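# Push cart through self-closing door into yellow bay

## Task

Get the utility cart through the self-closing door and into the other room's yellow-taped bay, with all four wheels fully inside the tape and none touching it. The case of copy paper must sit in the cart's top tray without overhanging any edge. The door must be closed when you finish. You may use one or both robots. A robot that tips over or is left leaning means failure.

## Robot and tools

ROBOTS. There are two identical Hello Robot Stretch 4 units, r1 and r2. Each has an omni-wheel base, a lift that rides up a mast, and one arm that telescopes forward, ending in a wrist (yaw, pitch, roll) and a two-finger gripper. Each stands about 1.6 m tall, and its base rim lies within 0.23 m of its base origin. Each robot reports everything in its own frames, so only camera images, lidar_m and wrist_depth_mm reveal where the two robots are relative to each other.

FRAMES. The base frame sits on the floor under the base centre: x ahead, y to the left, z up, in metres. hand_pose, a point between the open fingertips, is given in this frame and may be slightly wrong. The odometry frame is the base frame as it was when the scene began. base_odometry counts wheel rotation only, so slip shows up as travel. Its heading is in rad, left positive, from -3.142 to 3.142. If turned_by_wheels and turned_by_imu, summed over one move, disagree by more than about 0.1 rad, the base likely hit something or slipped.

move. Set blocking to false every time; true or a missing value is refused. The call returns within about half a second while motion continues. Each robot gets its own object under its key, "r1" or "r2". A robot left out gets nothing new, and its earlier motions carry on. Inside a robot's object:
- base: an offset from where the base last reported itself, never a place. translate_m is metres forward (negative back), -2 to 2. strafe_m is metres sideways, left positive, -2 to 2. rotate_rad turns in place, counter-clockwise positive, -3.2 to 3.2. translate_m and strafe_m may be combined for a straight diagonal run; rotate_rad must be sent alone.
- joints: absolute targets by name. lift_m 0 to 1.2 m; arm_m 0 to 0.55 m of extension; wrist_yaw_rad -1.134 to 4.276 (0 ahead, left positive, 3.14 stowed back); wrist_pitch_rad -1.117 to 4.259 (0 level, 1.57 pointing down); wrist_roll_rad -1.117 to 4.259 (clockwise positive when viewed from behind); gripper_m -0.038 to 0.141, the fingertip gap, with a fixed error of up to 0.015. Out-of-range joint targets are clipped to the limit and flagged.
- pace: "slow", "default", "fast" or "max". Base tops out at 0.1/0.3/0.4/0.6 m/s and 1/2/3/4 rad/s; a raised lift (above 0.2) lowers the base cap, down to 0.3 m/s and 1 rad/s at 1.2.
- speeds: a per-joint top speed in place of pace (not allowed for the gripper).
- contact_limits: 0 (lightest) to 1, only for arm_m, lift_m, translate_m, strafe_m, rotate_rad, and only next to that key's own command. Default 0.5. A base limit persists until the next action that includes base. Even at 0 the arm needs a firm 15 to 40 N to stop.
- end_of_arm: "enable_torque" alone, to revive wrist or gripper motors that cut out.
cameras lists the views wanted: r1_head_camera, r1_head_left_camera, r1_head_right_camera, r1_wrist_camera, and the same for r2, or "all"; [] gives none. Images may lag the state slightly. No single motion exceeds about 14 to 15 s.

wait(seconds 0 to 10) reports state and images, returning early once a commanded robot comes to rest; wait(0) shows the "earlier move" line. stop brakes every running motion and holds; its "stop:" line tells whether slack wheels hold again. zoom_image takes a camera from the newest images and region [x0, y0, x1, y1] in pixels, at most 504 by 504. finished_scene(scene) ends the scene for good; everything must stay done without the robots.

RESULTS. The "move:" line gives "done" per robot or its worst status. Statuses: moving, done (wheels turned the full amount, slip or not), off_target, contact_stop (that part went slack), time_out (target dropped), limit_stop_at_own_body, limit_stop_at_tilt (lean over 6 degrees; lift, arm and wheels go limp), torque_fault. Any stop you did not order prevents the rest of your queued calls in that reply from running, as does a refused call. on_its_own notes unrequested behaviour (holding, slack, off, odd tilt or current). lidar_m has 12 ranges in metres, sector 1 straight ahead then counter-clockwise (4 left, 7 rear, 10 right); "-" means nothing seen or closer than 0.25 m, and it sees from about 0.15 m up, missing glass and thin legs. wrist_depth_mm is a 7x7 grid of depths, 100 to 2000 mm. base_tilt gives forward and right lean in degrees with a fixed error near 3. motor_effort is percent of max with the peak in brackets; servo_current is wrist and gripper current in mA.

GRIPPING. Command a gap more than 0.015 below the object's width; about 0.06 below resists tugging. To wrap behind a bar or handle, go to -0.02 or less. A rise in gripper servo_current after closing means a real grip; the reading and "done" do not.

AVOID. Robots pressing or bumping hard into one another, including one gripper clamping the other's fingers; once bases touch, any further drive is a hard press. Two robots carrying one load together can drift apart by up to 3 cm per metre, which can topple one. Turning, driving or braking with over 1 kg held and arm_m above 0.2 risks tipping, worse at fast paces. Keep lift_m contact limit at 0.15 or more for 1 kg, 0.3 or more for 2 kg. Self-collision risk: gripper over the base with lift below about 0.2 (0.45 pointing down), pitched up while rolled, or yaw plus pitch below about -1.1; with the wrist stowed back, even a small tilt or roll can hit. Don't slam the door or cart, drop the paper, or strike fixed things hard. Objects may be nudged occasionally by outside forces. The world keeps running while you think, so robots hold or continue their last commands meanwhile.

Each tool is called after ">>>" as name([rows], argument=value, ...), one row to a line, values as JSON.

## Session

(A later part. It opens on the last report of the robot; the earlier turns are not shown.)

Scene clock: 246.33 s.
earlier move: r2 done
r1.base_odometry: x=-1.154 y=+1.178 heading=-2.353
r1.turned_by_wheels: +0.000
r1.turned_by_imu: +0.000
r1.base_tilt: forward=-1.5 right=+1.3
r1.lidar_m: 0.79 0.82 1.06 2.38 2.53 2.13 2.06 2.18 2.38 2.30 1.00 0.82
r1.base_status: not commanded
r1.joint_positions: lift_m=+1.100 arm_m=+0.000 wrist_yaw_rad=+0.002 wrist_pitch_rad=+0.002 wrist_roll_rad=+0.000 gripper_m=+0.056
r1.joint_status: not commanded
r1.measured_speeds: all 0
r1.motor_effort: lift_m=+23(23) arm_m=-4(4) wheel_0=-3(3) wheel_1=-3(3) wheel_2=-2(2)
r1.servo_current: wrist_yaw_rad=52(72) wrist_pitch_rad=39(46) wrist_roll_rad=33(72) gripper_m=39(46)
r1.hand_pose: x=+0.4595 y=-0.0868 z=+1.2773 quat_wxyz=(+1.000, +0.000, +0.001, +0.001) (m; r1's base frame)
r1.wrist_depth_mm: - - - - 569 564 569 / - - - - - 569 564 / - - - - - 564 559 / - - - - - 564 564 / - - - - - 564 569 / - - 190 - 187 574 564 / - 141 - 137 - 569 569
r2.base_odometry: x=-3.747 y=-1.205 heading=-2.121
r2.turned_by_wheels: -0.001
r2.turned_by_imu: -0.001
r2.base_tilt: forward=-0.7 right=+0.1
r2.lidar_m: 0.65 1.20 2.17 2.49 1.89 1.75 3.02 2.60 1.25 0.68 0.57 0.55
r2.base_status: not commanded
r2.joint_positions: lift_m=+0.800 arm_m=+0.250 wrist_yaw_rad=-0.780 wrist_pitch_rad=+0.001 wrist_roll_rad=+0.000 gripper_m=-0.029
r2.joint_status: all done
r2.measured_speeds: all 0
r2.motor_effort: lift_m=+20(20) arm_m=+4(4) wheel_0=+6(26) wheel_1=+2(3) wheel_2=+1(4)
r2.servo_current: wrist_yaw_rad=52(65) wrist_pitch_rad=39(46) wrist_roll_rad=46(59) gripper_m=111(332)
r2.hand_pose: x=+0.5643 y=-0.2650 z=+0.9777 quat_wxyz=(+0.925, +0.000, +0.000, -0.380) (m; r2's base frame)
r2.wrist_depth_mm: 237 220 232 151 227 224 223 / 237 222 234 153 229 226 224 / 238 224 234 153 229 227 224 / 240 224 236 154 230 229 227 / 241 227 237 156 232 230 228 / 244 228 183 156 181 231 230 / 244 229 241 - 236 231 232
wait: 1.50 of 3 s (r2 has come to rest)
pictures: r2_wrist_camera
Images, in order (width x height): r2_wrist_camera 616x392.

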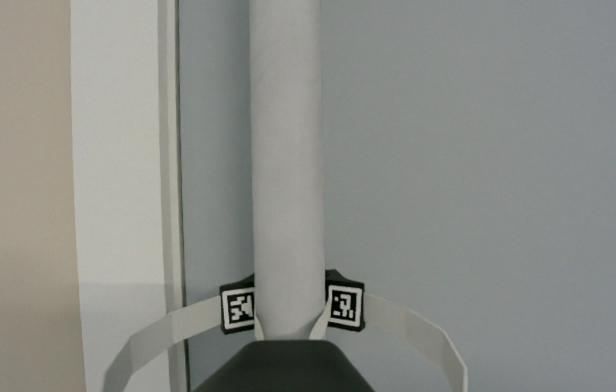

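>>> move(blocking=false, cameras=[], r2={"base":{"translate_m":-0.289,"strafe_m":0.108},"joints":{"wrist_yaw_rad":-0.524},"pace":"slow","speeds":{"wrist_yaw_rad":0.1},"contact_limits":{"translate_m":0.8}})

>>> wait(seconds=5, cameras=["r2_wrist_camera"])

>>> move(blocking=false, cameras=[], r2={"base":{"translate_m":-0.287,"strafe_m":0.018},"joints":{"wrist_yaw_rad":-0.262},"pace":"slow","speeds":{"wrist_yaw_rad":0.1},"contact_limits":{"translate_m":0.8}})

>>> wait(seconds=5, cameras=["r2_wrist_camera","r2_head_camera"])

Scene clock: 253.67 s.
move: r2 moving
r1: as last shown
r1.lidar_m: 0.78 0.83 1.08 2.41 2.55 2.13 2.05 2.20 2.39 2.31 1.00 0.81
r1.motor_effort: lift_m=+23(23) arm_m=-3(4) wheel_0=-3(3) wheel_1=-3(4) wheel_2=-2(2)
r1.servo_current: wrist_yaw_rad=46(59) wrist_pitch_rad=46(46) wrist_roll_rad=33(59) gripper_m=46(46)
r1.wrist_depth_mm: - - - - 569 564 559 / - - - - - 564 559 / - - - - - 569 564 / - - - - - 559 569 / - - - - - 564 564 / - - 190 - 187 564 564 / - 141 - 137 - 564 564
r2.base_odometry: x=-3.737 y=-1.197 heading=-2.121
r2.turned_by_wheels: +0.000
r2.turned_by_imu: +0.000
r2.base_tilt: forward=-0.7 right=+0.0
r2.lidar_m: 0.69 1.22 2.17 2.50 1.89 1.74 3.08 2.59 1.24 0.72 0.59 0.55
r2.base_status: translate_m moving; strafe_m moving
r2.joint_positions: lift_m=+0.800 arm_m=+0.250 wrist_yaw_rad=-0.742 wrist_pitch_rad=+0.001 wrist_roll_rad=+0.000 gripper_m=-0.029
r2.joint_status: wrist_yaw_rad moving
r2.measured_speeds: translate_m=-0.048 strafe_m=+0.019 rotate_rad=+0.002 lift_m=+0.000 arm_m=+0.000 wrist_yaw_rad=+0.091 wrist_pitch_rad=+0.000 wrist_roll_rad=+0.000
r2.motor_effort: lift_m=+20(20) arm_m=+4(4) wheel_0=-4(7) wheel_1=-4(5) wheel_2=+10(13)
r2.servo_current: wrist_yaw_rad=65(85) wrist_pitch_rad=39(39) wrist_roll_rad=52(59) gripper_m=104(111)
r2.contact_limits: translate_m 0.8
r2.hand_pose: x=+0.5744 y=-0.2593 z=+0.9777 quat_wxyz=(+0.932, +0.000, +0.000, -0.363) (m; r2's base frame)
r2.wrist_depth_mm: 248 231 242 159 234 230 226 / 251 233 243 160 234 231 228 / 252 234 244 161 236 231 229 / 253 236 246 163 237 234 230 / 255 237 246 163 238 234 231 / 257 239 186 163 181 235 234 / 259 240 251 - 241 236 235
pictures: none
No camera images: "cameras" was empty.

Scene clock: 257.47 s.
earlier move: r2 done
r1.base_odometry: x=-1.154 y=+1.178 heading=-2.353
r1.turned_by_wheels: +0.000
r1.turned_by_imu: +0.000
r1.base_tilt: forward=-1.6 right=+1.2
r1.lidar_m: 0.90 0.89 1.07 2.40 2.53 2.13 2.05 2.19 2.39 2.31 1.02 0.84
r1.base_status: not commanded
r1.joint_positions: lift_m=+1.100 arm_m=+0.000 wrist_yaw_rad=+0.002 wrist_pitch_rad=+0.002 wrist_roll_rad=+0.000 gripper_m=+0.056
r1.joint_status: not commanded
r1.measured_speeds: all 0
r1.motor_effort: lift_m=+23(23) arm_m=-4(4) wheel_0=-3(3) wheel_1=-3(4) wheel_2=-2(2)
r1.servo_current: wrist_yaw_rad=65(78) wrist_pitch_rad=39(52) wrist_roll_rad=52(65) gripper_m=39(46)
r1.hand_pose: x=+0.4595 y=-0.0868 z=+1.2773 quat_wxyz=(+1.000, +0.000, +0.001, +0.001) (m; r1's base frame)
r1.wrist_depth_mm: - - - - - - 554 / - - - - - - - / - - - - - - - / - - - - - - - / - - - - 820 - - / - - 191 - 188 - - / - 141 - 137 - 831 -
r2.base_odometry: x=-3.504 y=-1.016 heading=-2.120
r2.turned_by_wheels: +0.001
r2.turned_by_imu: -0.005
r2.base_tilt: forward=-0.6 right=+0.0
r2.lidar_m: 0.68 1.71 2.28 2.61 1.55 1.45 2.90 2.48 1.84 1.00 0.70 0.61
r2.base_status: done
r2.joint_positions: lift_m=+0.800 arm_m=+0.250 wrist_yaw_rad=-0.511 wrist_pitch_rad=+0.001 wrist_roll_rad=+0.000 gripper_m=-0.029
r2.joint_status: all done
r2.measured_speeds: all 0
r2.motor_effort: lift_m=+20(21) arm_m=-4(5) wheel_0=-6(25) wheel_1=-4(11) wheel_2=+17(17)
r2.servo_current: wrist_yaw_rad=65(98) wrist_pitch_rad=33(46) wrist_roll_rad=39(59) gripper_m=111(117)
r2.contact_limits: translate_m 0.8
r2.hand_pose: x=+0.6298 y=-0.2172 z=+0.9777 quat_wxyz=(+0.968, +0.000, +0.001, -0.253) (m; r2's base frame)
r2.wrist_depth_mm: - - 243 165 240 236 235 / - - 244 165 239 236 236 / - - 247 166 242 237 236 / - - 247 167 243 240 238 / - - 249 167 245 241 240 / - - 183 167 181 243 240 / - - 252 - 247 243 242
wait: 3.80 of 5 s (r2 has come to rest)
pictures: r2_wrist_camera
Images, in order (width x height): r2_wrist_camera 616x392.

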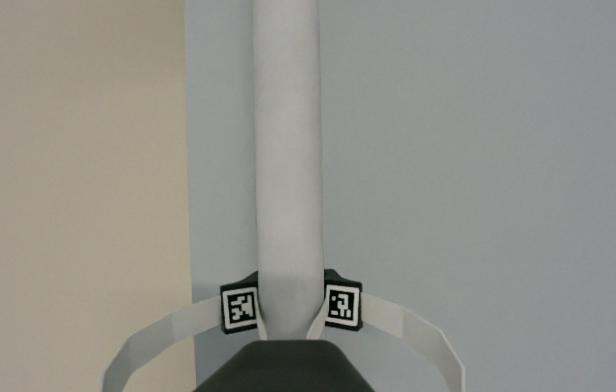

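Scene clock: 257.97 s.
move: r2 moving
r1: as last shown
r1.base_tilt: forward=-1.6 right=+1.3
r1.lidar_m: 0.92 0.88 1.08 2.40 2.52 2.14 2.07 2.18 2.38 2.30 1.04 0.83
r1.motor_effort: lift_m=+23(23) arm_m=-3(4) wheel_0=-3(4) wheel_1=-3(3) wheel_2=-2(2)
r1.servo_current: wrist_yaw_rad=46(65) wrist_pitch_rad=46(52) wrist_roll_rad=59(59) gripper_m=46(46)
r1.wrist_depth_mm: - - - - - - 559 / - - - - - - - / - - - - - - - / - - - - - - - / - - - - 809 - - / - - 190 - 187 - - / - 141 - 136 - 842 -
r2.base_odometry: x=-3.497 y=-1.005 heading=-2.121
r2.turned_by_wheels: +0.000
r2.turned_by_imu: +0.000
r2.base_tilt: forward=-0.6 right=+0.0
r2.lidar_m: 0.68 1.76 2.28 2.67 1.54 1.44 2.93 2.46 1.84 1.01 0.72 0.60
r2.base_status: translate_m moving; strafe_m moving
r2.joint_positions: lift_m=+0.800 arm_m=+0.250 wrist_yaw_rad=-0.471 wrist_pitch_rad=+0.001 wrist_roll_rad=+0.000 gripper_m=-0.029
r2.joint_status: wrist_yaw_rad moving
r2.measured_speeds: translate_m=-0.048 strafe_m=+0.003 rotate_rad=+0.001 lift_m=+0.000 arm_m=+0.000 wrist_yaw_rad=+0.091 wrist_pitch_rad=+0.000 wrist_roll_rad=+0.000
r2.motor_effort: lift_m=+20(20) arm_m=-5(5) wheel_0=-12(13) wheel_1=-9(9) wheel_2=+17(20)
r2.servo_current: wrist_yaw_rad=46(78) wrist_pitch_rad=39(46) wrist_roll_rad=33(52) gripper_m=111(117)
r2.contact_limits: translate_m 0.8
r2.hand_pose: x=+0.6382 y=-0.2088 z=+0.9777 quat_wxyz=(+0.972, +0.000, +0.001, -0.233) (m; r2's base frame)
r2.wrist_depth_mm: - - 244 163 237 234 231 / - - 246 164 239 236 232 / - - 248 165 240 236 234 / - - 249 167 241 238 236 / - - 250 166 243 239 236 / - - 183 167 181 240 237 / - - 254 - 245 240 239
pictures: none
No camera images: "cameras" was empty.

Scene clock: 261.63 s.
earlier move: r2 done
r1.base_odometry: x=-1.154 y=+1.178 heading=-2.353
r1.turned_by_wheels: +0.000
r1.turned_by_imu: +0.000
r1.base_tilt: forward=-1.5 right=+1.3
r1.lidar_m: 0.97 0.90 1.07 2.41 2.55 2.14 2.06 2.21 2.39 2.30 1.00 0.83
r1.base_status: not commanded
r1.joint_positions: lift_m=+1.100 arm_m=+0.000 wrist_yaw_rad=+0.002 wrist_pitch_rad=+0.002 wrist_roll_rad=+0.000 gripper_m=+0.056
r1.joint_status: not commanded
r1.measured_speeds: all 0
r1.motor_effort: lift_m=+23(23) arm_m=-3(4) wheel_0=-3(4) wheel_1=-3(3) wheel_2=-2(2)
r1.servo_current: wrist_yaw_rad=52(72) wrist_pitch_rad=46(52) wrist_roll_rad=39(65) gripper_m=46(46)
r1.hand_pose: x=+0.4595 y=-0.0868 z=+1.2773 quat_wxyz=(+1.000, +0.000, +0.001, +0.001) (m; r1's base frame)
r1.wrist_depth_mm: - - - - - - 559 / - - - - - - - / - - - - - - - / - - - - 1078 - - / - - - - 1098 - - / - - 190 - 188 - - / - 141 - 137 - - -
r2.base_odometry: x=-3.340 y=-0.781 heading=-2.119
r2.turned_by_wheels: +0.001
r2.turned_by_imu: +0.004
r2.base_tilt: forward=-0.6 right=+0.1
r2.lidar_m: 0.63 2.11 2.45 2.85 1.24 1.22 2.69 2.29 2.26 1.29 0.85 0.72
r2.base_status: done
r2.joint_positions: lift_m=+0.800 arm_m=+0.250 wrist_yaw_rad=-0.249 wrist_pitch_rad=+0.001 wrist_roll_rad=+0.000 gripper_m=-0.029
r2.joint_status: all done
r2.measured_speeds: all 0
r2.motor_effort: lift_m=+20(21) arm_m=-4(5) wheel_0=-1(14) wheel_1=-4(9) wheel_2=+19(21)
r2.servo_current: wrist_yaw_rad=78(104) wrist_pitch_rad=39(46) wrist_roll_rad=39(52) gripper_m=111(117)
r2.contact_limits: translate_m 0.8
r2.hand_pose: x=+0.6789 y=-0.1559 z=+0.9777 quat_wxyz=(+0.992, +0.000, +0.001, -0.124) (m; r2's base frame)
r2.wrist_depth_mm: - - 244 165 238 236 234 / - - 244 166 239 238 235 / - - 245 166 241 239 236 / - - 248 167 243 240 238 / 1756 - 248 167 244 242 240 / 1756 - 183 167 181 243 241 / - - 251 - 246 243 242
wait: 3.67 of 5 s (r2 has come to rest)
pictures: r2_head_camera, r2_wrist_camera
Images, in order (width x height): r2_head_camera 420x560, r2_wrist_camera 616x392.

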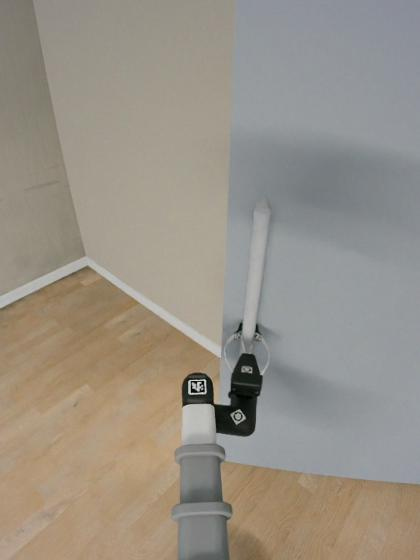

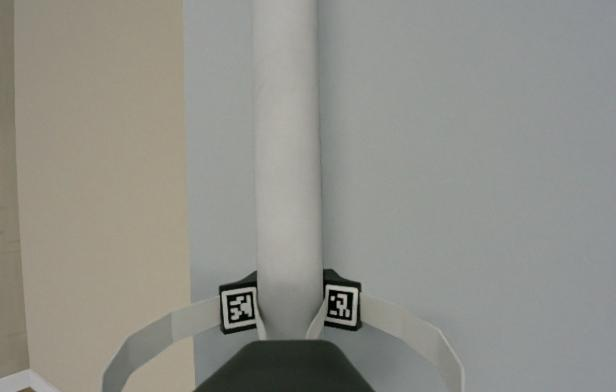

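>>> move(blocking=false, cameras=[], r2={"base":{"translate_m":-0.2825,"strafe_m":-0.0566},"joints":{"wrist_yaw_rad":0.0},"pace":"slow","speeds":{"wrist_yaw_rad":0.1},"contact_limits":{"translate_m":0.8}})

>>> wait(seconds=5, cameras=["r2_head_left_camera"])

>>> move(blocking=false, cameras=[], r2={"base":{"translate_m":-0.2583,"strafe_m":-0.128},"joints":{"wrist_yaw_rad":0.262},"pace":"slow","speeds":{"wrist_yaw_rad":0.1},"contact_limits":{"translate_m":0.8}})

>>> wait(seconds=5, cameras=["r2_wrist_camera","r2_head_left_camera","r1_head_camera"])

Scene clock: 272.20 s.
move: r2 moving
r1: as last shown
r1.base_tilt: forward=-1.6 right=+1.3
r1.lidar_m: 0.99 0.90 1.06 2.39 2.52 2.13 2.06 2.19 2.41 2.29 1.00 0.85
r1.motor_effort: lift_m=+23(23) arm_m=-4(4) wheel_0=-3(3) wheel_1=-3(3) wheel_2=-2(2)
r1.servo_current: wrist_yaw_rad=39(65) wrist_pitch_rad=39(46) wrist_roll_rad=52(59) gripper_m=39(52)
r1.wrist_depth_mm: - - - - - - 559 / - - - - - - - / - - - - - - - / - - - - 1060 - - / - - - - 1078 - - / - - 190 - 187 - - / - 141 - 136 - - -
r2.base_odometry: x=-3.335 y=-0.769 heading=-2.119
r2.turned_by_wheels: +0.000
r2.turned_by_imu: +0.001
r2.base_tilt: forward=-0.6 right=+0.0
r2.lidar_m: 0.64 2.16 2.44 2.85 1.22 1.22 2.66 2.29 2.27 1.31 0.86 0.70
r2.base_status: translate_m moving; strafe_m moving
r2.joint_positions: lift_m=+0.800 arm_m=+0.250 wrist_yaw_rad=-0.210 wrist_pitch_rad=+0.001 wrist_roll_rad=+0.000 gripper_m=-0.029
r2.joint_status: wrist_yaw_rad moving
r2.measured_speeds: translate_m=-0.049 strafe_m=-0.010 rotate_rad=-0.001 lift_m=+0.000 arm_m=+0.000 wrist_yaw_rad=+0.093 wrist_pitch_rad=+0.000 wrist_roll_rad=+0.000
r2.motor_effort: lift_m=+20(20) arm_m=-4(5) wheel_0=-9(10) wheel_1=-8(8) wheel_2=+19(22)
r2.servo_current: wrist_yaw_rad=65(78) wrist_pitch_rad=39(46) wrist_roll_rad=52(52) gripper_m=104(117)
r2.contact_limits: translate_m 0.8
r2.hand_pose: x=+0.6848 y=-0.1456 z=+0.9777 quat_wxyz=(+0.995, +0.000, +0.001, -0.105) (m; r2's base frame)
r2.wrist_depth_mm: - - 245 163 238 236 231 / 1756 - 246 164 237 235 232 / - - 247 165 240 236 233 / 1863 - 250 166 241 237 236 / 1863 - 249 166 243 239 236 / 1756 - 184 167 180 241 237 / - - 253 - 245 241 239
pictures: none
No camera images: "cameras" was empty.

Scene clock: 275.83 s.
earlier move: r2 done
r1.base_odometry: x=-1.154 y=+1.178 heading=-2.353
r1.turned_by_wheels: +0.000
r1.turned_by_imu: +0.000
r1.base_tilt: forward=-1.6 right=+1.3
r1.lidar_m: 1.07 0.91 1.07 2.40 2.53 2.12 2.06 2.20 2.38 2.30 1.01 0.85
r1.base_status: not commanded
r1.joint_positions: lift_m=+1.100 arm_m=+0.000 wrist_yaw_rad=+0.002 wrist_pitch_rad=+0.002 wrist_roll_rad=+0.000 gripper_m=+0.056
r1.joint_status: not commanded
r1.measured_speeds: all 0
r1.motor_effort: lift_m=+23(23) arm_m=-3(4) wheel_0=-3(3) wheel_1=-3(3) wheel_2=-2(2)
r1.servo_current: wrist_yaw_rad=39(72) wrist_pitch_rad=39(52) wrist_roll_rad=52(72) gripper_m=39(52)
r1.hand_pose: x=+0.4595 y=-0.0868 z=+1.2773 quat_wxyz=(+1.000, +0.000, +0.001, +0.001) (m; r1's base frame)
r1.wrist_depth_mm: - - - - - - 559 / - - - - - - - / - - - - - - - / - - - 1255 - - - / - - - 1308 - - - / - - 191 1281 187 - - / - 140 - 137 - - -
r2.base_odometry: x=-3.241 y=-0.511 heading=-2.118
r2.turned_by_wheels: +0.001
r2.turned_by_imu: +0.004
r2.base_tilt: forward=-0.7 right=+0.1
r2.lidar_m: 0.64 2.45 2.70 3.14 1.08 1.55 2.42 2.05 2.03 1.46 1.07 0.76
r2.base_status: done
r2.joint_positions: lift_m=+0.800 arm_m=+0.250 wrist_yaw_rad=+0.011 wrist_pitch_rad=+0.001 wrist_roll_rad=+0.000 gripper_m=-0.029
r2.joint_status: all done
r2.measured_speeds: all 0
r2.motor_effort: lift_m=+20(21) arm_m=-4(5) wheel_0=+3(10) wheel_1=-4(9) wheel_2=+19(22)
r2.servo_current: wrist_yaw_rad=78(104) wrist_pitch_rad=39(46) wrist_roll_rad=39(59) gripper_m=104(117)
r2.contact_limits: translate_m 0.8
r2.hand_pose: x=+0.7103 y=-0.0842 z=+0.9777 quat_wxyz=(+1.000, +0.000, +0.001, +0.006) (m; r2's base frame)
r2.wrist_depth_mm: - - 243 165 238 236 236 / - - 244 166 240 237 236 / - - 246 166 242 238 236 / - - 248 167 244 241 238 / - - 248 167 244 242 240 / - - 185 168 180 244 242 / - 1921 251 - 247 244 243
wait: 3.63 of 5 s (r2 has come to rest)
pictures: r2_head_left_camera
Images, in order (width x height): r2_head_left_camera 420x672.

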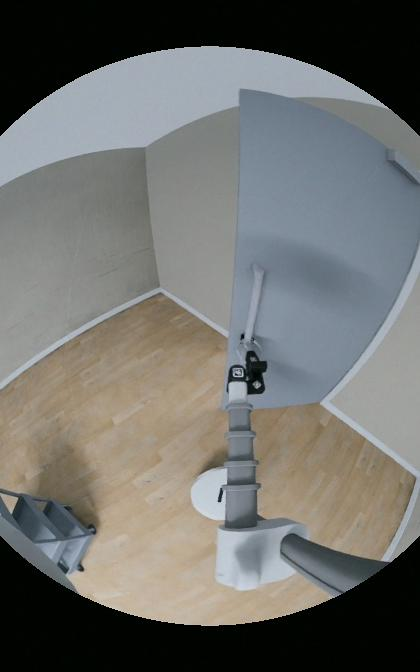

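Scene clock: 276.33 s.
move: r2 moving
r1: as last shown
r1.lidar_m: 1.12 0.91 1.05 2.39 2.53 2.13 2.05 2.17 2.36 2.30 1.03 0.84
r1.motor_effort: lift_m=+23(23) arm_m=-4(4) wheel_0=-3(3) wheel_1=-3(3) wheel_2=-2(2)
r1.servo_current: wrist_yaw_rad=52(59) wrist_pitch_rad=33(52) wrist_roll_rad=52(65) gripper_m=46(46)
r1.wrist_depth_mm: - - - - - - 549 / - - - - - - - / - - - - - - - / - - - 1255 - - - / - - - 1281 - - - / - - 190 1281 188 - - / - 141 - 137 - - -
r2.base_odometry: x=-3.240 y=-0.497 heading=-2.117
r2.turned_by_wheels: +0.001
r2.turned_by_imu: +0.001
r2.base_tilt: forward=-0.6 right=+0.0
r2.lidar_m: 0.66 2.47 2.69 3.16 1.07 1.58 2.34 2.04 2.03 1.49 1.10 0.77
r2.base_status: translate_m moving; strafe_m moving
r2.joint_positions: lift_m=+0.800 arm_m=+0.250 wrist_yaw_rad=+0.051 wrist_pitch_rad=+0.001 wrist_roll_rad=+0.000 gripper_m=-0.029
r2.joint_status: wrist_yaw_rad moving
r2.measured_speeds: translate_m=-0.049 strafe_m=-0.024 rotate_rad=-0.002 lift_m=+0.000 arm_m=+0.000 wrist_yaw_rad=+0.090 wrist_pitch_rad=+0.000 wrist_roll_rad=+0.000
r2.motor_effort: lift_m=+20(20) arm_m=-5(5) wheel_0=+0(6) wheel_1=-8(9) wheel_2=+22(22)
r2.servo_current: wrist_yaw_rad=46(104) wrist_pitch_rad=39(46) wrist_roll_rad=46(46) gripper_m=117(117)
r2.contact_limits: translate_m 0.8
r2.hand_pose: x=+0.7134 y=-0.0727 z=+0.9777 quat_wxyz=(+1.000, +0.000, +0.001, +0.025) (m; r2's base frame)
r2.wrist_depth_mm: - - 245 163 237 236 233 / - - 246 164 238 236 234 / - - 248 165 241 236 234 / - - 247 167 242 237 236 / - - 251 166 243 239 236 / - - 186 167 182 241 238 / - - 253 - 245 241 239
pictures: none
No camera images: "cameras" was empty.

Scene clock: 279.90 s.
earlier move: r2 done
r1.base_odometry: x=-1.154 y=+1.178 heading=-2.353
r1.turned_by_wheels: +0.000
r1.turned_by_imu: +0.000
r1.base_tilt: forward=-1.6 right=+1.2
r1.lidar_m: 1.21 0.89 1.06 2.40 2.52 2.14 2.06 2.17 2.41 2.31 1.00 0.82
r1.base_status: not commanded
r1.joint_positions: lift_m=+1.100 arm_m=+0.000 wrist_yaw_rad=+0.002 wrist_pitch_rad=+0.002 wrist_roll_rad=+0.000 gripper_m=+0.056
r1.joint_status: not commanded
r1.measured_speeds: all 0
r1.motor_effort: lift_m=+23(23) arm_m=-4(4) wheel_0=-3(4) wheel_1=-3(3) wheel_2=-2(2)
r1.servo_current: wrist_yaw_rad=46(72) wrist_pitch_rad=39(52) wrist_roll_rad=52(72) gripper_m=46(46)
r1.hand_pose: x=+0.4595 y=-0.0868 z=+1.2773 quat_wxyz=(+1.000, +0.000, +0.001, +0.001) (m; r1's base frame)
r1.wrist_depth_mm: - - - - - - 559 / - - - - - - - / - - - - - - - / - - - - - - - / - - - - - - - / - - 190 - 187 - - / - 141 - 143 - - -
r2.base_odometry: x=-3.216 y=-0.224 heading=-2.116
r2.turned_by_wheels: +0.001
r2.turned_by_imu: +0.004
r2.base_tilt: forward=-0.6 right=+0.0
r2.lidar_m: 0.64 2.70 2.97 1.17 1.11 3.74 2.09 1.78 1.80 1.58 1.34 0.85
r2.base_status: done
r2.joint_positions: lift_m=+0.800 arm_m=+0.250 wrist_yaw_rad=+0.272 wrist_pitch_rad=+0.001 wrist_roll_rad=+0.000 gripper_m=-0.029
r2.joint_status: all done
r2.measured_speeds: all 0
r2.motor_effort: lift_m=+20(21) arm_m=-4(5) wheel_0=+6(8) wheel_1=-3(9) wheel_2=+18(22)
r2.servo_current: wrist_yaw_rad=72(111) wrist_pitch_rad=33(46) wrist_roll_rad=52(59) gripper_m=111(117)
r2.contact_limits: translate_m 0.8
r2.hand_pose: x=+0.7222 y=-0.0067 z=+0.9777 quat_wxyz=(+0.991, +0.000, +0.001, +0.136) (m; r2's base frame)
r2.wrist_depth_mm: - - 242 165 239 237 236 / - - 244 165 240 237 236 / - - 246 166 242 239 237 / - - 247 167 243 241 240 / - - 249 167 245 243 241 / - - 184 167 180 244 242 / - 1921 252 - 247 244 243
wait: 3.57 of 5 s (r2 has come to rest)
pictures: r1_head_camera, r2_head_left_camera, r2_wrist_camera
Images, in order (width x height): r1_head_camera 420x560, r2_head_left_camera 420x672, r2_wrist_camera 616x392.

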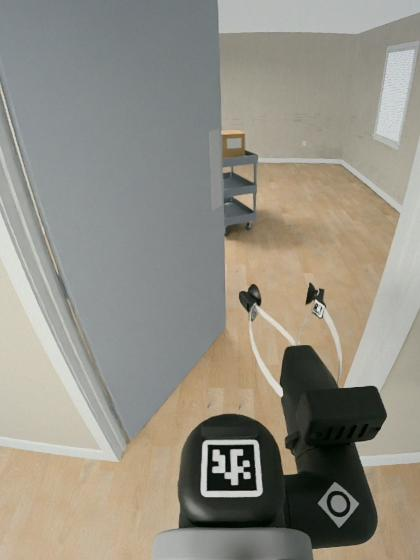

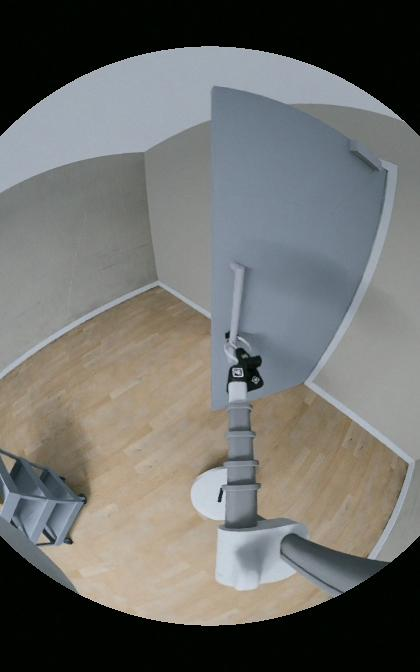

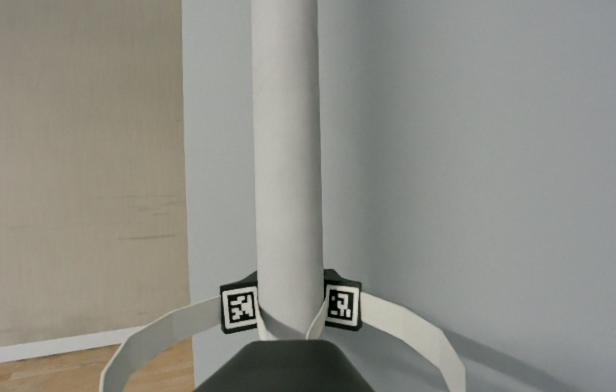

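>>> move(blocking=false, cameras=[], r2={"base":{"translate_m":-0.2164,"strafe_m":-0.19},"joints":{"wrist_yaw_rad":0.524},"pace":"slow","speeds":{"wrist_yaw_rad":0.1},"contact_limits":{"translate_m":0.8}})

>>> wait(seconds=5, cameras=[])

>>> move(blocking=false, cameras=[], r2={"base":{"translate_m":-0.16,"strafe_m":-0.24},"joints":{"wrist_yaw_rad":0.79},"pace":"slow","speeds":{"wrist_yaw_rad":0.1},"contact_limits":{"translate_m":0.8}})

>>> wait(seconds=5, cameras=["r1_head_left_camera","r2_head_left_camera","r1_head_camera"])

Scene clock: 288.67 s.
move: r2 moving
r1: as last shown
r1.base_tilt: forward=-1.6 right=+1.3
r1.lidar_m: 1.20 0.89 1.03 2.41 2.52 2.12 2.06 2.20 2.37 2.31 1.01 0.85
r1.motor_effort: lift_m=+23(23) arm_m=-4(4) wheel_0=-3(3) wheel_1=-3(3) wheel_2=-2(2)
r1.servo_current: wrist_yaw_rad=52(65) wrist_pitch_rad=46(46) wrist_roll_rad=52(65) gripper_m=46(46)
r1.wrist_depth_mm: - - - - - - 559 / - - - - - - - / - - - - - - - / - - - - - - - / - - - - - - - / - - 190 - 187 - - / - 140 - 143 - - -
r2.base_odometry: x=-3.219 y=-0.211 heading=-2.114
r2.turned_by_wheels: +0.002
r2.turned_by_imu: +0.002
r2.base_tilt: forward=-0.6 right=+0.0
r2.lidar_m: 0.65 2.66 2.97 1.17 1.10 3.58 2.05 1.77 1.78 1.55 1.33 0.83
r2.base_status: translate_m moving; strafe_m moving
r2.joint_positions: lift_m=+0.800 arm_m=+0.250 wrist_yaw_rad=+0.311 wrist_pitch_rad=+0.001 wrist_roll_rad=+0.000 gripper_m=-0.029
r2.joint_status: wrist_yaw_rad moving
r2.measured_speeds: translate_m=-0.039 strafe_m=-0.034 rotate_rad=-0.001 lift_m=+0.000 arm_m=+0.000 wrist_yaw_rad=+0.096 wrist_pitch_rad=+0.000 wrist_roll_rad=+0.000
r2.motor_effort: lift_m=+20(20) arm_m=-4(5) wheel_0=+8(13) wheel_1=-9(9) wheel_2=+18(22)
r2.servo_current: wrist_yaw_rad=59(59) wrist_pitch_rad=39(39) wrist_roll_rad=46(52) gripper_m=111(117)
r2.contact_limits: translate_m 0.8
r2.hand_pose: x=+0.7223 y=+0.0050 z=+0.9777 quat_wxyz=(+0.988, +0.000, +0.001, +0.155) (m; r2's base frame)
r2.wrist_depth_mm: - - 244 163 237 235 232 / - - 246 164 239 236 234 / - - 247 164 240 238 235 / - - 248 167 242 239 236 / - - 249 166 244 240 238 / - - 186 167 181 242 238 / - - 252 - 246 241 240
pictures: none
No camera images: "cameras" was empty.

Scene clock: 292.27 s.
earlier move: r2 done
r1.base_odometry: x=-1.154 y=+1.178 heading=-2.353
r1.turned_by_wheels: +0.000
r1.turned_by_imu: +0.000
r1.base_tilt: forward=-1.6 right=+1.3
r1.lidar_m: 1.42 0.90 1.08 2.41 2.52 2.15 2.06 2.17 2.36 2.30 1.01 0.83
r1.base_status: not commanded
r1.joint_positions: lift_m=+1.100 arm_m=+0.000 wrist_yaw_rad=+0.002 wrist_pitch_rad=+0.002 wrist_roll_rad=+0.000 gripper_m=+0.056
r1.joint_status: not commanded
r1.measured_speeds: all 0
r1.motor_effort: lift_m=+23(23) arm_m=-3(4) wheel_0=-3(4) wheel_1=-3(3) wheel_2=-2(2)
r1.servo_current: wrist_yaw_rad=65(72) wrist_pitch_rad=46(52) wrist_roll_rad=52(65) gripper_m=39(46)
r1.hand_pose: x=+0.4595 y=-0.0868 z=+1.2773 quat_wxyz=(+1.000, +0.000, +0.001, +0.001) (m; r1's base frame)
r1.wrist_depth_mm: - - - - - - 559 / - - - - - - - / - - - - - - - / - - - - - - - / - - - - - - - / - - 190 - 187 - - / - 141 182 153 - - -
r2.base_odometry: x=-3.267 y=+0.059 heading=-2.114
r2.turned_by_wheels: +0.001
r2.turned_by_imu: +0.004
r2.base_tilt: forward=-0.6 right=+0.0
r2.lidar_m: 0.64 2.74 3.24 1.23 1.36 3.06 1.74 1.49 1.49 1.57 1.35 0.98
r2.base_status: done
r2.joint_positions: lift_m=+0.800 arm_m=+0.250 wrist_yaw_rad=+0.532 wrist_pitch_rad=+0.001 wrist_roll_rad=+0.000 gripper_m=-0.029
r2.joint_status: all done
r2.measured_speeds: all 0
r2.motor_effort: lift_m=+20(21) arm_m=-4(5) wheel_0=+13(17) wheel_1=-2(9) wheel_2=+15(22)
r2.servo_current: wrist_yaw_rad=65(111) wrist_pitch_rad=39(46) wrist_roll_rad=39(65) gripper_m=104(117)
r2.contact_limits: translate_m 0.8
r2.hand_pose: x=+0.7138 y=+0.0710 z=+0.9777 quat_wxyz=(+0.965, +0.000, +0.001, +0.263) (m; r2's base frame)
r2.wrist_depth_mm: - - 242 165 239 237 236 / - - 244 165 241 238 237 / - - 245 166 242 240 238 / - - 246 166 243 241 240 / - - 248 167 245 242 241 / - - 186 167 180 245 243 / - 1921 251 - 247 245 244
wait: 3.60 of 5 s (r2 has come to rest)
pictures: none
No camera images: "cameras" was empty.

Scene clock: 292.77 s.
move: r2 moving
r1: as last shown
r1.base_tilt: forward=-1.6 right=+1.2
r1.lidar_m: 1.45 0.90 1.07 2.41 2.53 2.13 2.04 2.19 2.37 2.31 1.01 0.84
r1.motor_effort: lift_m=+23(23) arm_m=-4(4) wheel_0=-2(3) wheel_1=-3(3) wheel_2=-2(2)
r1.servo_current: wrist_yaw_rad=52(59) wrist_pitch_rad=39(52) wrist_roll_rad=39(52) gripper_m=46(46)
r1.wrist_depth_mm: - - - - - - 554 / - - - - - - - / - - - - - - - / - - - - - - - / - - - - - - - / - - 190 - 187 - - / - 141 182 153 - - -
r2.base_odometry: x=-3.273 y=+0.070 heading=-2.112
r2.turned_by_wheels: +0.002
r2.turned_by_imu: +0.002
r2.base_tilt: forward=-0.6 right=+0.0
r2.lidar_m: 0.64 2.76 3.28 1.25 1.38 3.06 1.72 1.48 1.49 1.58 1.36 0.99
r2.base_status: translate_m moving; strafe_m moving
r2.joint_positions: lift_m=+0.800 arm_m=+0.250 wrist_yaw_rad=+0.571 wrist_pitch_rad=+0.001 wrist_roll_rad=+0.000 gripper_m=-0.029
r2.joint_status: wrist_yaw_rad moving
r2.measured_speeds: translate_m=-0.026 strafe_m=-0.040 rotate_rad=+0.000 lift_m=+0.000 arm_m=+0.000 wrist_yaw_rad=+0.096 wrist_pitch_rad=+0.000 wrist_roll_rad=+0.000
r2.motor_effort: lift_m=+20(20) arm_m=-5(5) wheel_0=+12(15) wheel_1=-7(7) wheel_2=+18(18)
r2.servo_current: wrist_yaw_rad=39(91) wrist_pitch_rad=39(46) wrist_roll_rad=39(52) gripper_m=104(117)
r2.contact_limits: translate_m 0.8
r2.hand_pose: x=+0.7108 y=+0.0823 z=+0.9777 quat_wxyz=(+0.960, +0.000, +0.001, +0.282) (m; r2's base frame)
r2.wrist_depth_mm: - - 244 163 238 236 233 / - - 245 164 239 237 235 / - - 247 164 240 237 236 / - - 249 167 242 239 236 / - - 249 166 244 241 238 / - - 186 167 181 241 239 / - - 253 - 245 241 240
pictures: none
No camera images: "cameras" was empty.

Scene clock: 296.43 s.
earlier move: r2 done
r1.base_odometry: x=-1.154 y=+1.178 heading=-2.353
r1.turned_by_wheels: +0.000
r1.turned_by_imu: +0.000
r1.base_tilt: forward=-1.6 right=+1.3
r1.lidar_m: 3.15 0.90 1.08 2.42 2.53 2.11 2.07 2.20 2.38 2.32 0.99 0.83
r1.base_status: not commanded
r1.joint_positions: lift_m=+1.100 arm_m=+0.000 wrist_yaw_rad=+0.002 wrist_pitch_rad=+0.002 wrist_roll_rad=+0.000 gripper_m=+0.056
r1.joint_status: not commanded
r1.measured_speeds: all 0
r1.motor_effort: lift_m=+23(23) arm_m=-3(4) wheel_0=-3(3) wheel_1=-3(3) wheel_2=-2(2)
r1.servo_current: wrist_yaw_rad=33(72) wrist_pitch_rad=39(52) wrist_roll_rad=33(65) gripper_m=39(52)
r1.hand_pose: x=+0.4595 y=-0.0868 z=+1.2773 quat_wxyz=(+1.000, +0.000, +0.001, +0.001) (m; r1's base frame)
r1.wrist_depth_mm: - - - - - - 564 / - - - - - - - / - - - - - - - / - - - - - - - / - 1618 - - - - - / - - 193 - 187 - - / - 140 - 153 - - -
r2.base_odometry: x=-3.390 y=+0.319 heading=-2.112
r2.turned_by_wheels: +0.000
r2.turned_by_imu: +0.004
r2.base_tilt: forward=-0.7 right=+0.1
r2.lidar_m: 0.63 0.67 3.53 1.46 1.73 2.52 1.41 1.21 1.21 1.42 1.29 1.29
r2.base_status: done
r2.joint_positions: lift_m=+0.800 arm_m=+0.250 wrist_yaw_rad=+0.797 wrist_pitch_rad=+0.001 wrist_roll_rad=+0.000 gripper_m=-0.029
r2.joint_status: all done
r2.measured_speeds: all 0
r2.motor_effort: lift_m=+20(20) arm_m=-5(5) wheel_0=+14(19) wheel_1=-2(9) wheel_2=+13(19)
r2.servo_current: wrist_yaw_rad=52(98) wrist_pitch_rad=39(46) wrist_roll_rad=39(65) gripper_m=104(117)
r2.contact_limits: translate_m 0.8
r2.hand_pose: x=+0.6851 y=+0.1451 z=+0.9777 quat_wxyz=(+0.922, +0.000, +0.000, +0.388) (m; r2's base frame)
r2.wrist_depth_mm: - - 243 164 239 237 236 / - - 244 165 240 238 237 / - - 245 165 242 240 239 / - - 247 166 243 241 241 / - - 249 166 244 244 241 / - - 186 167 181 245 242 / - 1921 250 - 247 244 244
wait: 3.67 of 5 s (r2 has come to rest)
pictures: r1_head_camera, r1_head_left_camera, r2_head_left_camera
Images, in order (width x height): r1_head_camera 420x560, r1_head_left_camera 420x672, r2_head_left_camera 420x672.

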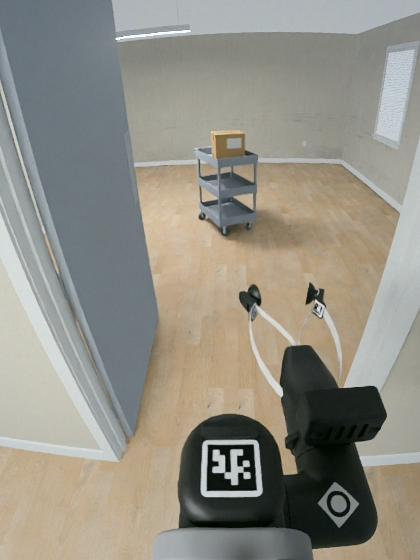

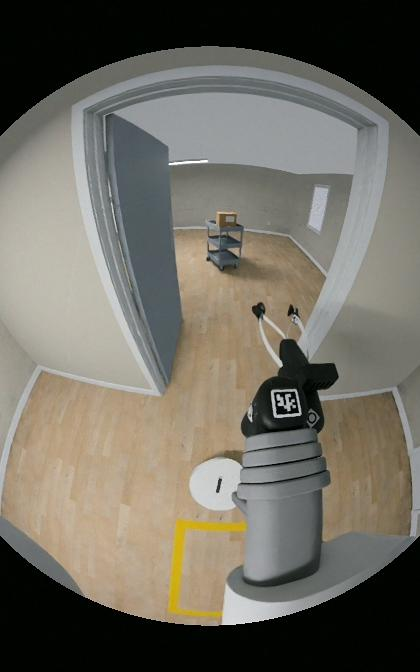

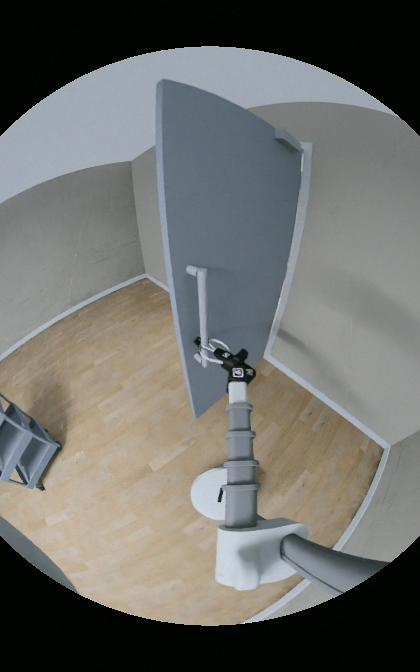

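>>> zoom_image(camera="r1_head_camera", region=[180, 110, 280, 250])

>>> move(blocking=false, cameras=[], r1={"base":{"translate_m":1.2,"strafe_m":-0.08}})

>>> wait(seconds=8, cameras=["r1_head_camera","r1_head_left_camera","r1_head_right_camera"])

Scaled by 3.600 from the camera's 420x560 image, which has a finer 600x800 frame.

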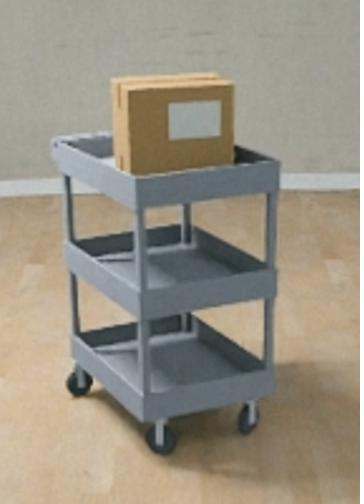

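Scene clock: 308.43 s.
move: r1 moving
r1.base_odometry: x=-1.178 y=+1.157 heading=-2.352
r1.turned_by_wheels: +0.000
r1.turned_by_imu: +0.000
r1.base_tilt: forward=-1.6 right=+1.3
r1.lidar_m: 3.15 0.87 1.01 2.39 2.51 2.15 2.09 2.23 2.38 2.31 0.96 0.80
r1.base_status: translate_m moving; strafe_m moving
r1.joint_positions: lift_m=+1.100 arm_m=+0.000 wrist_yaw_rad=+0.002 wrist_pitch_rad=+0.002 wrist_roll_rad=+0.000 gripper_m=+0.056
r1.joint_status: not commanded
r1.measured_speeds: translate_m=+0.120 strafe_m=-0.007 rotate_rad=-0.002 lift_m=+0.000 arm_m=+0.000 wrist_yaw_rad=+0.000 wrist_pitch_rad=+0.000 wrist_roll_rad=+0.000
r1.motor_effort: lift_m=+23(23) arm_m=-3(4) wheel_0=+7(8) wheel_1=+5(6) wheel_2=-7(10)
r1.servo_current: wrist_yaw_rad=39(65) wrist_pitch_rad=39(46) wrist_roll_rad=33(65) gripper_m=46(46)
r1.hand_pose: x=+0.4595 y=-0.0868 z=+1.2773 quat_wxyz=(+1.000, +0.000, +0.001, +0.001) (m; r1's base frame)
r1.wrist_depth_mm: - - - - - - - / - - - - - - - / - - - - - - - / - 1576 - - - - - / - 1499 - - - - - / - - 194 - 187 - - / - 140 - 154 - - -
r2: as last shown
r2.turned_by_imu: +0.000
r2.base_tilt: forward=-0.7 right=+0.0
r2.lidar_m: 0.64 0.67 3.55 1.45 1.71 2.46 1.42 1.21 1.22 1.40 1.29 1.29
r2.motor_effort: lift_m=+20(21) arm_m=-4(5) wheel_0=+14(15) wheel_1=-2(2) wheel_2=+13(14)
r2.servo_current: wrist_yaw_rad=59(59) wrist_pitch_rad=39(46) wrist_roll_rad=46(52) gripper_m=104(111)
r2.contact_limits: translate_m 0.8
r2.wrist_depth_mm: - - 242 165 240 237 236 / - - 244 165 240 239 236 / - - 246 166 242 240 239 / - - 247 166 244 243 240 / - - 247 167 245 243 242 / - - 186 167 181 245 243 / - 1921 252 - 247 245 244
pictures: none
No camera images: "cameras" was empty.

Scene clock: 313.43 s.
earlier move: r1 done
r1.base_odometry: x=-2.056 y=+0.382 heading=-2.352
r1.turned_by_wheels: +0.000
r1.turned_by_imu: +0.000
r1.base_tilt: forward=-1.6 right=+1.3
r1.lidar_m: 1.96 0.82 0.57 0.54 0.59 3.34 3.31 0.56 0.51 1.49 2.37 3.33
r1.base_status: done
r1.joint_positions: lift_m=+1.100 arm_m=+0.000 wrist_yaw_rad=+0.002 wrist_pitch_rad=+0.002 wrist_roll_rad=+0.000 gripper_m=+0.056
r1.joint_status: not commanded
r1.measured_speeds: all 0
r1.motor_effort: lift_m=+23(23) arm_m=-4(4) wheel_0=+2(8) wheel_1=+2(7) wheel_2=+2(10)
r1.servo_current: wrist_yaw_rad=39(78) wrist_pitch_rad=46(52) wrist_roll_rad=39(65) gripper_m=39(46)
r1.hand_pose: x=+0.4595 y=-0.0868 z=+1.2773 quat_wxyz=(+1.000, +0.000, +0.001, +0.001) (m; r1's base frame)
r1.wrist_depth_mm: - - - - - - - / - - - - - - - / - - - - - - - / - - - - - - - / - - - - - - - / - - 194 - 187 - - / - - - 143 - - -
r2.base_odometry: x=-3.390 y=+0.319 heading=-2.112
r2.turned_by_wheels: +0.000
r2.turned_by_imu: +0.001
r2.base_tilt: forward=-0.7 right=+0.1
r2.lidar_m: 0.64 0.68 3.55 1.47 1.71 2.51 1.42 1.22 1.21 1.42 1.29 1.28
r2.base_status: not commanded
r2.joint_positions: lift_m=+0.800 arm_m=+0.250 wrist_yaw_rad=+0.797 wrist_pitch_rad=+0.001 wrist_roll_rad=+0.000 gripper_m=-0.029
r2.joint_status: not commanded
r2.measured_speeds: all 0
r2.motor_effort: lift_m=+20(21) arm_m=-5(5) wheel_0=+14(15) wheel_1=-2(3) wheel_2=+13(14)
r2.servo_current: wrist_yaw_rad=39(72) wrist_pitch_rad=46(46) wrist_roll_rad=39(59) gripper_m=98(117)
r2.contact_limits: translate_m 0.8
r2.hand_pose: x=+0.6851 y=+0.1451 z=+0.9777 quat_wxyz=(+0.922, +0.000, +0.000, +0.388) (m; r2's base frame)
r2.wrist_depth_mm: - - 243 164 239 238 236 / - - 245 165 240 239 237 / - - 245 166 242 240 239 / - - 247 166 242 241 242 / - - 248 166 244 242 241 / - - 186 167 181 244 243 / - 1983 252 - 248 244 244
wait: 5.00 of 8 s (r1 has come to rest)
pictures: r1_head_camera, r1_head_left_camera, r1_head_right_camera
Images, in order (width x height): r1_head_camera 420x560, r1_head_left_camera 420x672, r1_head_right_camera 420x672.

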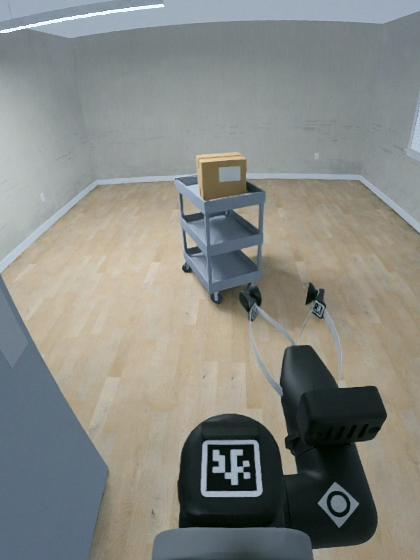

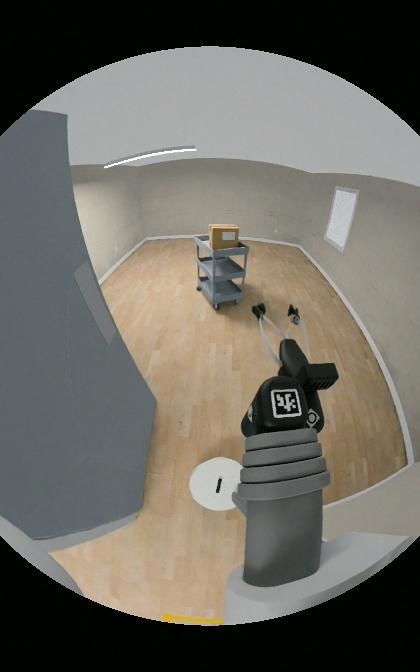

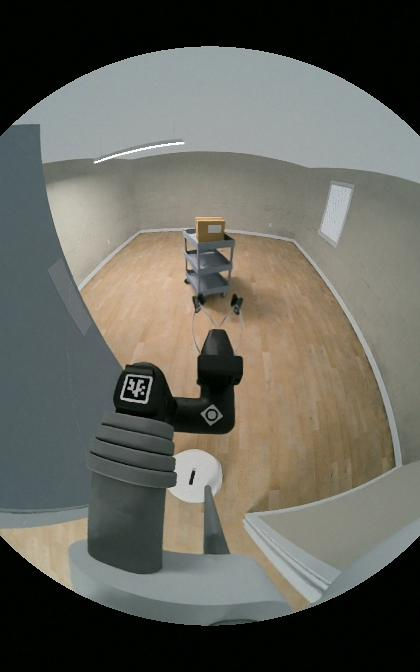

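>>> move(blocking=false, cameras=[], r1={"base":{"translate_m":1.35,"strafe_m":-0.09},"joints":{"wrist_pitch_rad":1.57,"wrist_roll_rad":1.05,"arm_m":0.3,"gripper_m":0.1,"lift_m":1.12}})

>>> wait(seconds=8, cameras=["r1_head_camera","r1_head_left_camera","r1_wrist_camera"])

Scene clock: 333.23 s.
move: r1 moving
r1.base_odometry: x=-2.080 y=+0.362 heading=-2.352
r1.turned_by_wheels: +0.000
r1.turned_by_imu: +0.000
r1.base_tilt: forward=-1.6 right=+1.3
r1.lidar_m: 1.91 0.82 0.59 0.54 0.59 3.39 3.33 0.56 0.54 1.65 2.38 3.31
r1.base_status: translate_m moving; strafe_m moving
r1.joint_positions: lift_m=+1.119 arm_m=+0.051 wrist_yaw_rad=+0.002 wrist_pitch_rad=+0.583 wrist_roll_rad=+0.582 gripper_m=+0.075
r1.joint_status: lift_m moving; arm_m moving; wrist_pitch_rad moving; wrist_roll_rad moving; gripper_m moving
r1.measured_speeds: translate_m=+0.122 strafe_m=-0.008 rotate_rad=+0.000 lift_m=+0.009 arm_m=+0.195 wrist_yaw_rad=+0.000 wrist_pitch_rad=+1.819 wrist_roll_rad=+1.820
r1.motor_effort: lift_m=+24(26) arm_m=+5(6) wheel_0=+7(10) wheel_1=+6(6) wheel_2=-8(9)
r1.servo_current: wrist_yaw_rad=39(59) wrist_pitch_rad=52(78) wrist_roll_rad=52(91) gripper_m=78(85)
r1.hand_pose: x=+0.4626 y=-0.0869 z=+1.1390 quat_wxyz=(+0.918, +0.275, +0.275, -0.081) (m; r1's base frame)
r1.wrist_depth_mm: - - - - - - - / - - 1808 - - - - / - - - - - - 1708 / - - - - - 1708 1499 / - - - - 1708 1499 1366 / - - 198 1756 189 1336 1229 / - 1863 1708 143 1336 1255 1138
r2: as last shown
r2.turned_by_imu: +0.000
r2.lidar_m: 0.64 0.66 3.54 1.46 1.71 2.50 1.39 1.21 1.20 1.42 1.31 1.27
r2.motor_effort: lift_m=+20(20) arm_m=-5(5) wheel_0=+14(15) wheel_1=-2(2) wheel_2=+13(13)
r2.servo_current: wrist_yaw_rad=52(59) wrist_pitch_rad=46(46) wrist_roll_rad=33(59) gripper_m=104(111)
r2.contact_limits: translate_m 0.8
r2.wrist_depth_mm: - - 243 164 239 238 236 / - - 244 165 241 239 236 / - - 246 166 242 240 238 / - - 247 166 243 242 240 / - - 247 166 244 243 243 / - - 186 167 181 243 243 / - 1863 251 - 247 245 244
pictures: none
No camera images: "cameras" was empty.

Scene clock: 338.73 s.
earlier move: r1 done
r1.base_odometry: x=-3.070 y=-0.513 heading=-2.352
r1.turned_by_wheels: +0.000
r1.turned_by_imu: -0.001
r1.base_tilt: forward=-1.6 right=+1.3
r1.lidar_m: 0.63 0.65 2.58 1.14 0.92 0.97 1.69 1.74 2.31 2.22 2.33 3.25
r1.base_status: done
r1.joint_positions: lift_m=+1.120 arm_m=+0.300 wrist_yaw_rad=+0.002 wrist_pitch_rad=+1.568 wrist_roll_rad=+1.048 gripper_m=+0.100
r1.joint_status: all done
r1.measured_speeds: all 0
r1.motor_effort: lift_m=+24(26) arm_m=+4(8) wheel_0=+1(10) wheel_1=+1(8) wheel_2=+1(10)
r1.servo_current: wrist_yaw_rad=59(78) wrist_pitch_rad=39(78) wrist_roll_rad=39(91) gripper_m=39(85)
r1.hand_pose: x=+0.4719 y=-0.0874 z=+1.0094 quat_wxyz=(+0.614, +0.354, +0.612, -0.353) (m; r1's base frame)
r1.wrist_depth_mm: 427 1229 1205 1205 1205 1229 1205 / 415 715 1205 1205 1229 1205 1229 / 413 - 1205 1229 1229 1205 1255 / 413 - 1229 1229 1205 1229 1205 / 402 - 1229 1229 1229 1205 1229 / 407 213 215 1255 198 1008 1205 / 407 1205 1229 145 1008 1008 759
r2.base_odometry: x=-3.390 y=+0.319 heading=-2.112
r2.turned_by_wheels: +0.000
r2.turned_by_imu: +0.001
r2.base_tilt: forward=-0.6 right=+0.1
r2.lidar_m: 0.65 0.69 1.13 1.46 1.72 2.51 1.41 1.21 1.21 1.41 1.31 1.30
r2.base_status: not commanded
r2.joint_positions: lift_m=+0.800 arm_m=+0.250 wrist_yaw_rad=+0.797 wrist_pitch_rad=+0.001 wrist_roll_rad=+0.000 gripper_m=-0.029
r2.joint_status: not commanded
r2.measured_speeds: all 0
r2.motor_effort: lift_m=+20(21) arm_m=-5(5) wheel_0=+15(15) wheel_1=-2(3) wheel_2=+13(14)
r2.servo_current: wrist_yaw_rad=59(72) wrist_pitch_rad=46(52) wrist_roll_rad=52(59) gripper_m=104(117)
r2.contact_limits: translate_m 0.8
r2.hand_pose: x=+0.6851 y=+0.1451 z=+0.9777 quat_wxyz=(+0.922, +0.000, +0.000, +0.388) (m; r2's base frame)
r2.wrist_depth_mm: - - 242 165 239 238 236 / - - 244 165 240 239 236 / - - 245 165 241 240 239 / - - 247 167 243 241 239 / - - 249 167 245 242 241 / - - 186 167 181 244 243 / - 1983 251 - 247 244 244
wait: 5.50 of 8 s (r1 has come to rest)
pictures: r1_head_camera, r1_head_left_camera, r1_wrist_camera
Images, in order (width x height): r1_head_camera 420x560, r1_head_left_camera 420x672, r1_wrist_camera 616x392.

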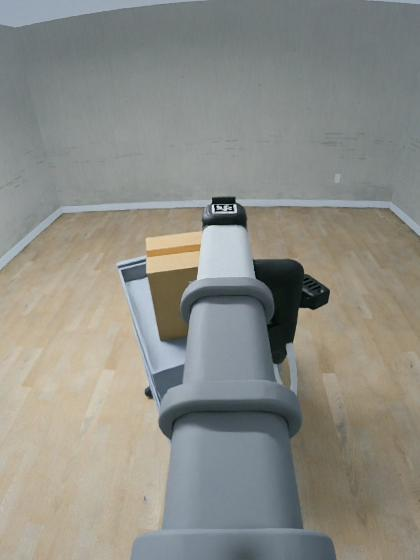

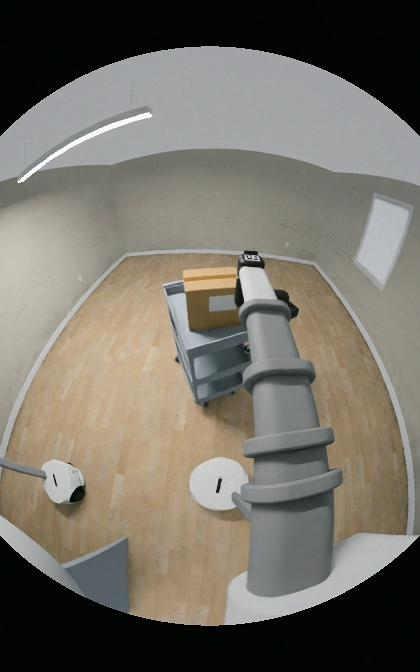

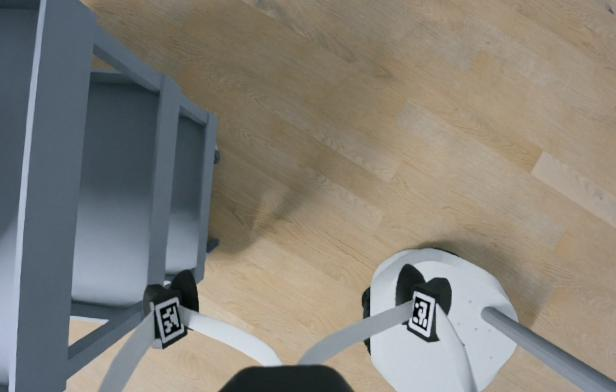

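>>> move(blocking=false, cameras=[], r1={"base":{"translate_m":0.14,"strafe_m":0.09},"joints":{"wrist_roll_rad":0.99,"arm_m":0.416}})

>>> wait(seconds=4, cameras=["r1_wrist_camera"])

Scene clock: 348.60 s.
move: r1 moving
r1.base_odometry: x=-3.078 y=-0.548 heading=-2.352
r1.turned_by_wheels: +0.000
r1.turned_by_imu: +0.000
r1.base_tilt: forward=-1.6 right=+1.3
r1.lidar_m: 0.61 0.64 2.54 1.12 0.91 0.92 1.73 1.78 2.32 2.24 2.34 0.82
r1.base_status: translate_m moving; strafe_m moving
r1.joint_positions: lift_m=+1.120 arm_m=+0.351 wrist_yaw_rad=+0.002 wrist_pitch_rad=+1.568 wrist_roll_rad=+0.992 gripper_m=+0.100
r1.joint_status: arm_m moving; wrist_roll_rad moving
r1.measured_speeds: translate_m=+0.115 strafe_m=+0.073 rotate_rad=+0.006 lift_m=+0.000 arm_m=+0.195 wrist_yaw_rad=+0.000 wrist_pitch_rad=+0.000 wrist_roll_rad=+0.000
r1.motor_effort: lift_m=+24(24) arm_m=+5(6) wheel_0=-6(6) wheel_1=+8(10) wheel_2=-8(10)
r1.servo_current: wrist_yaw_rad=52(65) wrist_pitch_rad=46(46) wrist_roll_rad=104(104) gripper_m=46(52)
r1.hand_pose: x=+0.5226 y=-0.0874 z=+1.0094 quat_wxyz=(+0.623, +0.336, +0.621, -0.335) (m; r1's base frame)
r1.wrist_depth_mm: 430 427 1229 1205 1255 1205 1229 / 433 410 1229 1205 1229 1229 1229 / 433 410 1229 1255 1229 1229 1255 / 433 399 1229 1229 1229 1255 1205 / 436 415 1205 1229 1229 1255 1229 / 433 397 216 1229 197 1042 1229 / 433 397 1229 145 1025 1025 1229
r2: as last shown
r2.turned_by_imu: +0.000
r2.base_tilt: forward=-0.6 right=+0.0
r2.lidar_m: 0.61 0.67 1.11 1.46 1.73 2.51 1.39 1.21 1.22 1.43 1.29 1.28
r2.motor_effort: lift_m=+20(20) arm_m=-5(5) wheel_0=+15(15) wheel_1=-2(2) wheel_2=+13(14)
r2.servo_current: wrist_yaw_rad=65(65) wrist_pitch_rad=39(46) wrist_roll_rad=39(52) gripper_m=111(111)
r2.contact_limits: translate_m 0.8
r2.wrist_depth_mm: - - 243 164 239 237 236 / - - 244 165 241 239 238 / - - 246 165 243 240 238 / - - 247 166 244 241 239 / - - 249 167 244 243 242 / - - 187 167 181 244 242 / - 1078 251 - 248 245 243
pictures: none
No camera images: "cameras" was empty.

Scene clock: 349.93 s.
earlier move: r1 done
r1.base_odometry: x=-3.105 y=-0.676 heading=-2.352
r1.turned_by_wheels: +0.000
r1.turned_by_imu: +0.000
r1.base_tilt: forward=-1.6 right=+1.3
r1.lidar_m: 0.49 0.62 2.50 1.16 1.07 0.94 1.86 1.89 2.39 2.31 2.41 0.63
r1.base_status: done
r1.joint_positions: lift_m=+1.120 arm_m=+0.416 wrist_yaw_rad=+0.002 wrist_pitch_rad=+1.568 wrist_roll_rad=+0.992 gripper_m=+0.100
r1.joint_status: all done
r1.measured_speeds: all 0
r1.motor_effort: lift_m=+24(24) arm_m=+4(6) wheel_0=-3(6) wheel_1=+0(10) wheel_2=+0(10)
r1.servo_current: wrist_yaw_rad=33(65) wrist_pitch_rad=39(52) wrist_roll_rad=46(104) gripper_m=39(52)
r1.hand_pose: x=+0.5878 y=-0.0874 z=+1.0094 quat_wxyz=(+0.623, +0.336, +0.621, -0.335) (m; r1's base frame)
r1.wrist_depth_mm: 175 229 424 418 1205 1205 1255 / 184 258 436 436 1205 1229 1205 / 198 281 436 433 1229 1229 1205 / 215 312 436 436 1229 1229 1229 / 230 362 436 1229 1229 1229 1229 / 258 343 436 1229 196 1008 1229 / 289 387 436 140 1025 1008 1205
r2.base_odometry: x=-3.390 y=+0.319 heading=-2.112
r2.turned_by_wheels: +0.000
r2.turned_by_imu: +0.000
r2.base_tilt: forward=-0.6 right=+0.0
r2.lidar_m: 0.64 0.67 1.11 1.27 1.71 2.50 1.39 1.22 1.22 1.42 1.31 1.28
r2.base_status: not commanded
r2.joint_positions: lift_m=+0.800 arm_m=+0.250 wrist_yaw_rad=+0.797 wrist_pitch_rad=+0.001 wrist_roll_rad=+0.000 gripper_m=-0.029
r2.joint_status: not commanded
r2.measured_speeds: all 0
r2.motor_effort: lift_m=+20(21) arm_m=-5(5) wheel_0=+14(15) wheel_1=-2(3) wheel_2=+13(14)
r2.servo_current: wrist_yaw_rad=52(65) wrist_pitch_rad=46(46) wrist_roll_rad=46(59) gripper_m=111(117)
r2.contact_limits: translate_m 0.8
r2.hand_pose: x=+0.6851 y=+0.1451 z=+0.9777 quat_wxyz=(+0.922, +0.000, +0.000, +0.388) (m; r2's base frame)
r2.wrist_depth_mm: - - 243 165 240 238 236 / - - 245 165 240 238 237 / - - 245 165 243 240 238 / - - 247 166 243 242 240 / - - 248 166 244 242 241 / - - 187 167 180 244 243 / 1921 1983 251 - 247 243 245
wait: 1.33 of 4 s (r1 has come to rest)
pictures: r1_wrist_camera
Images, in order (width x height): r1_wrist_camera 616x392.

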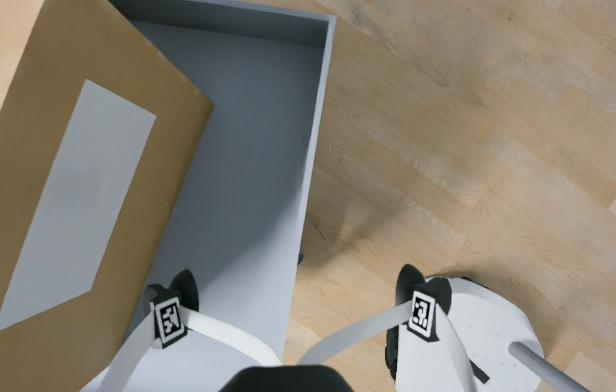

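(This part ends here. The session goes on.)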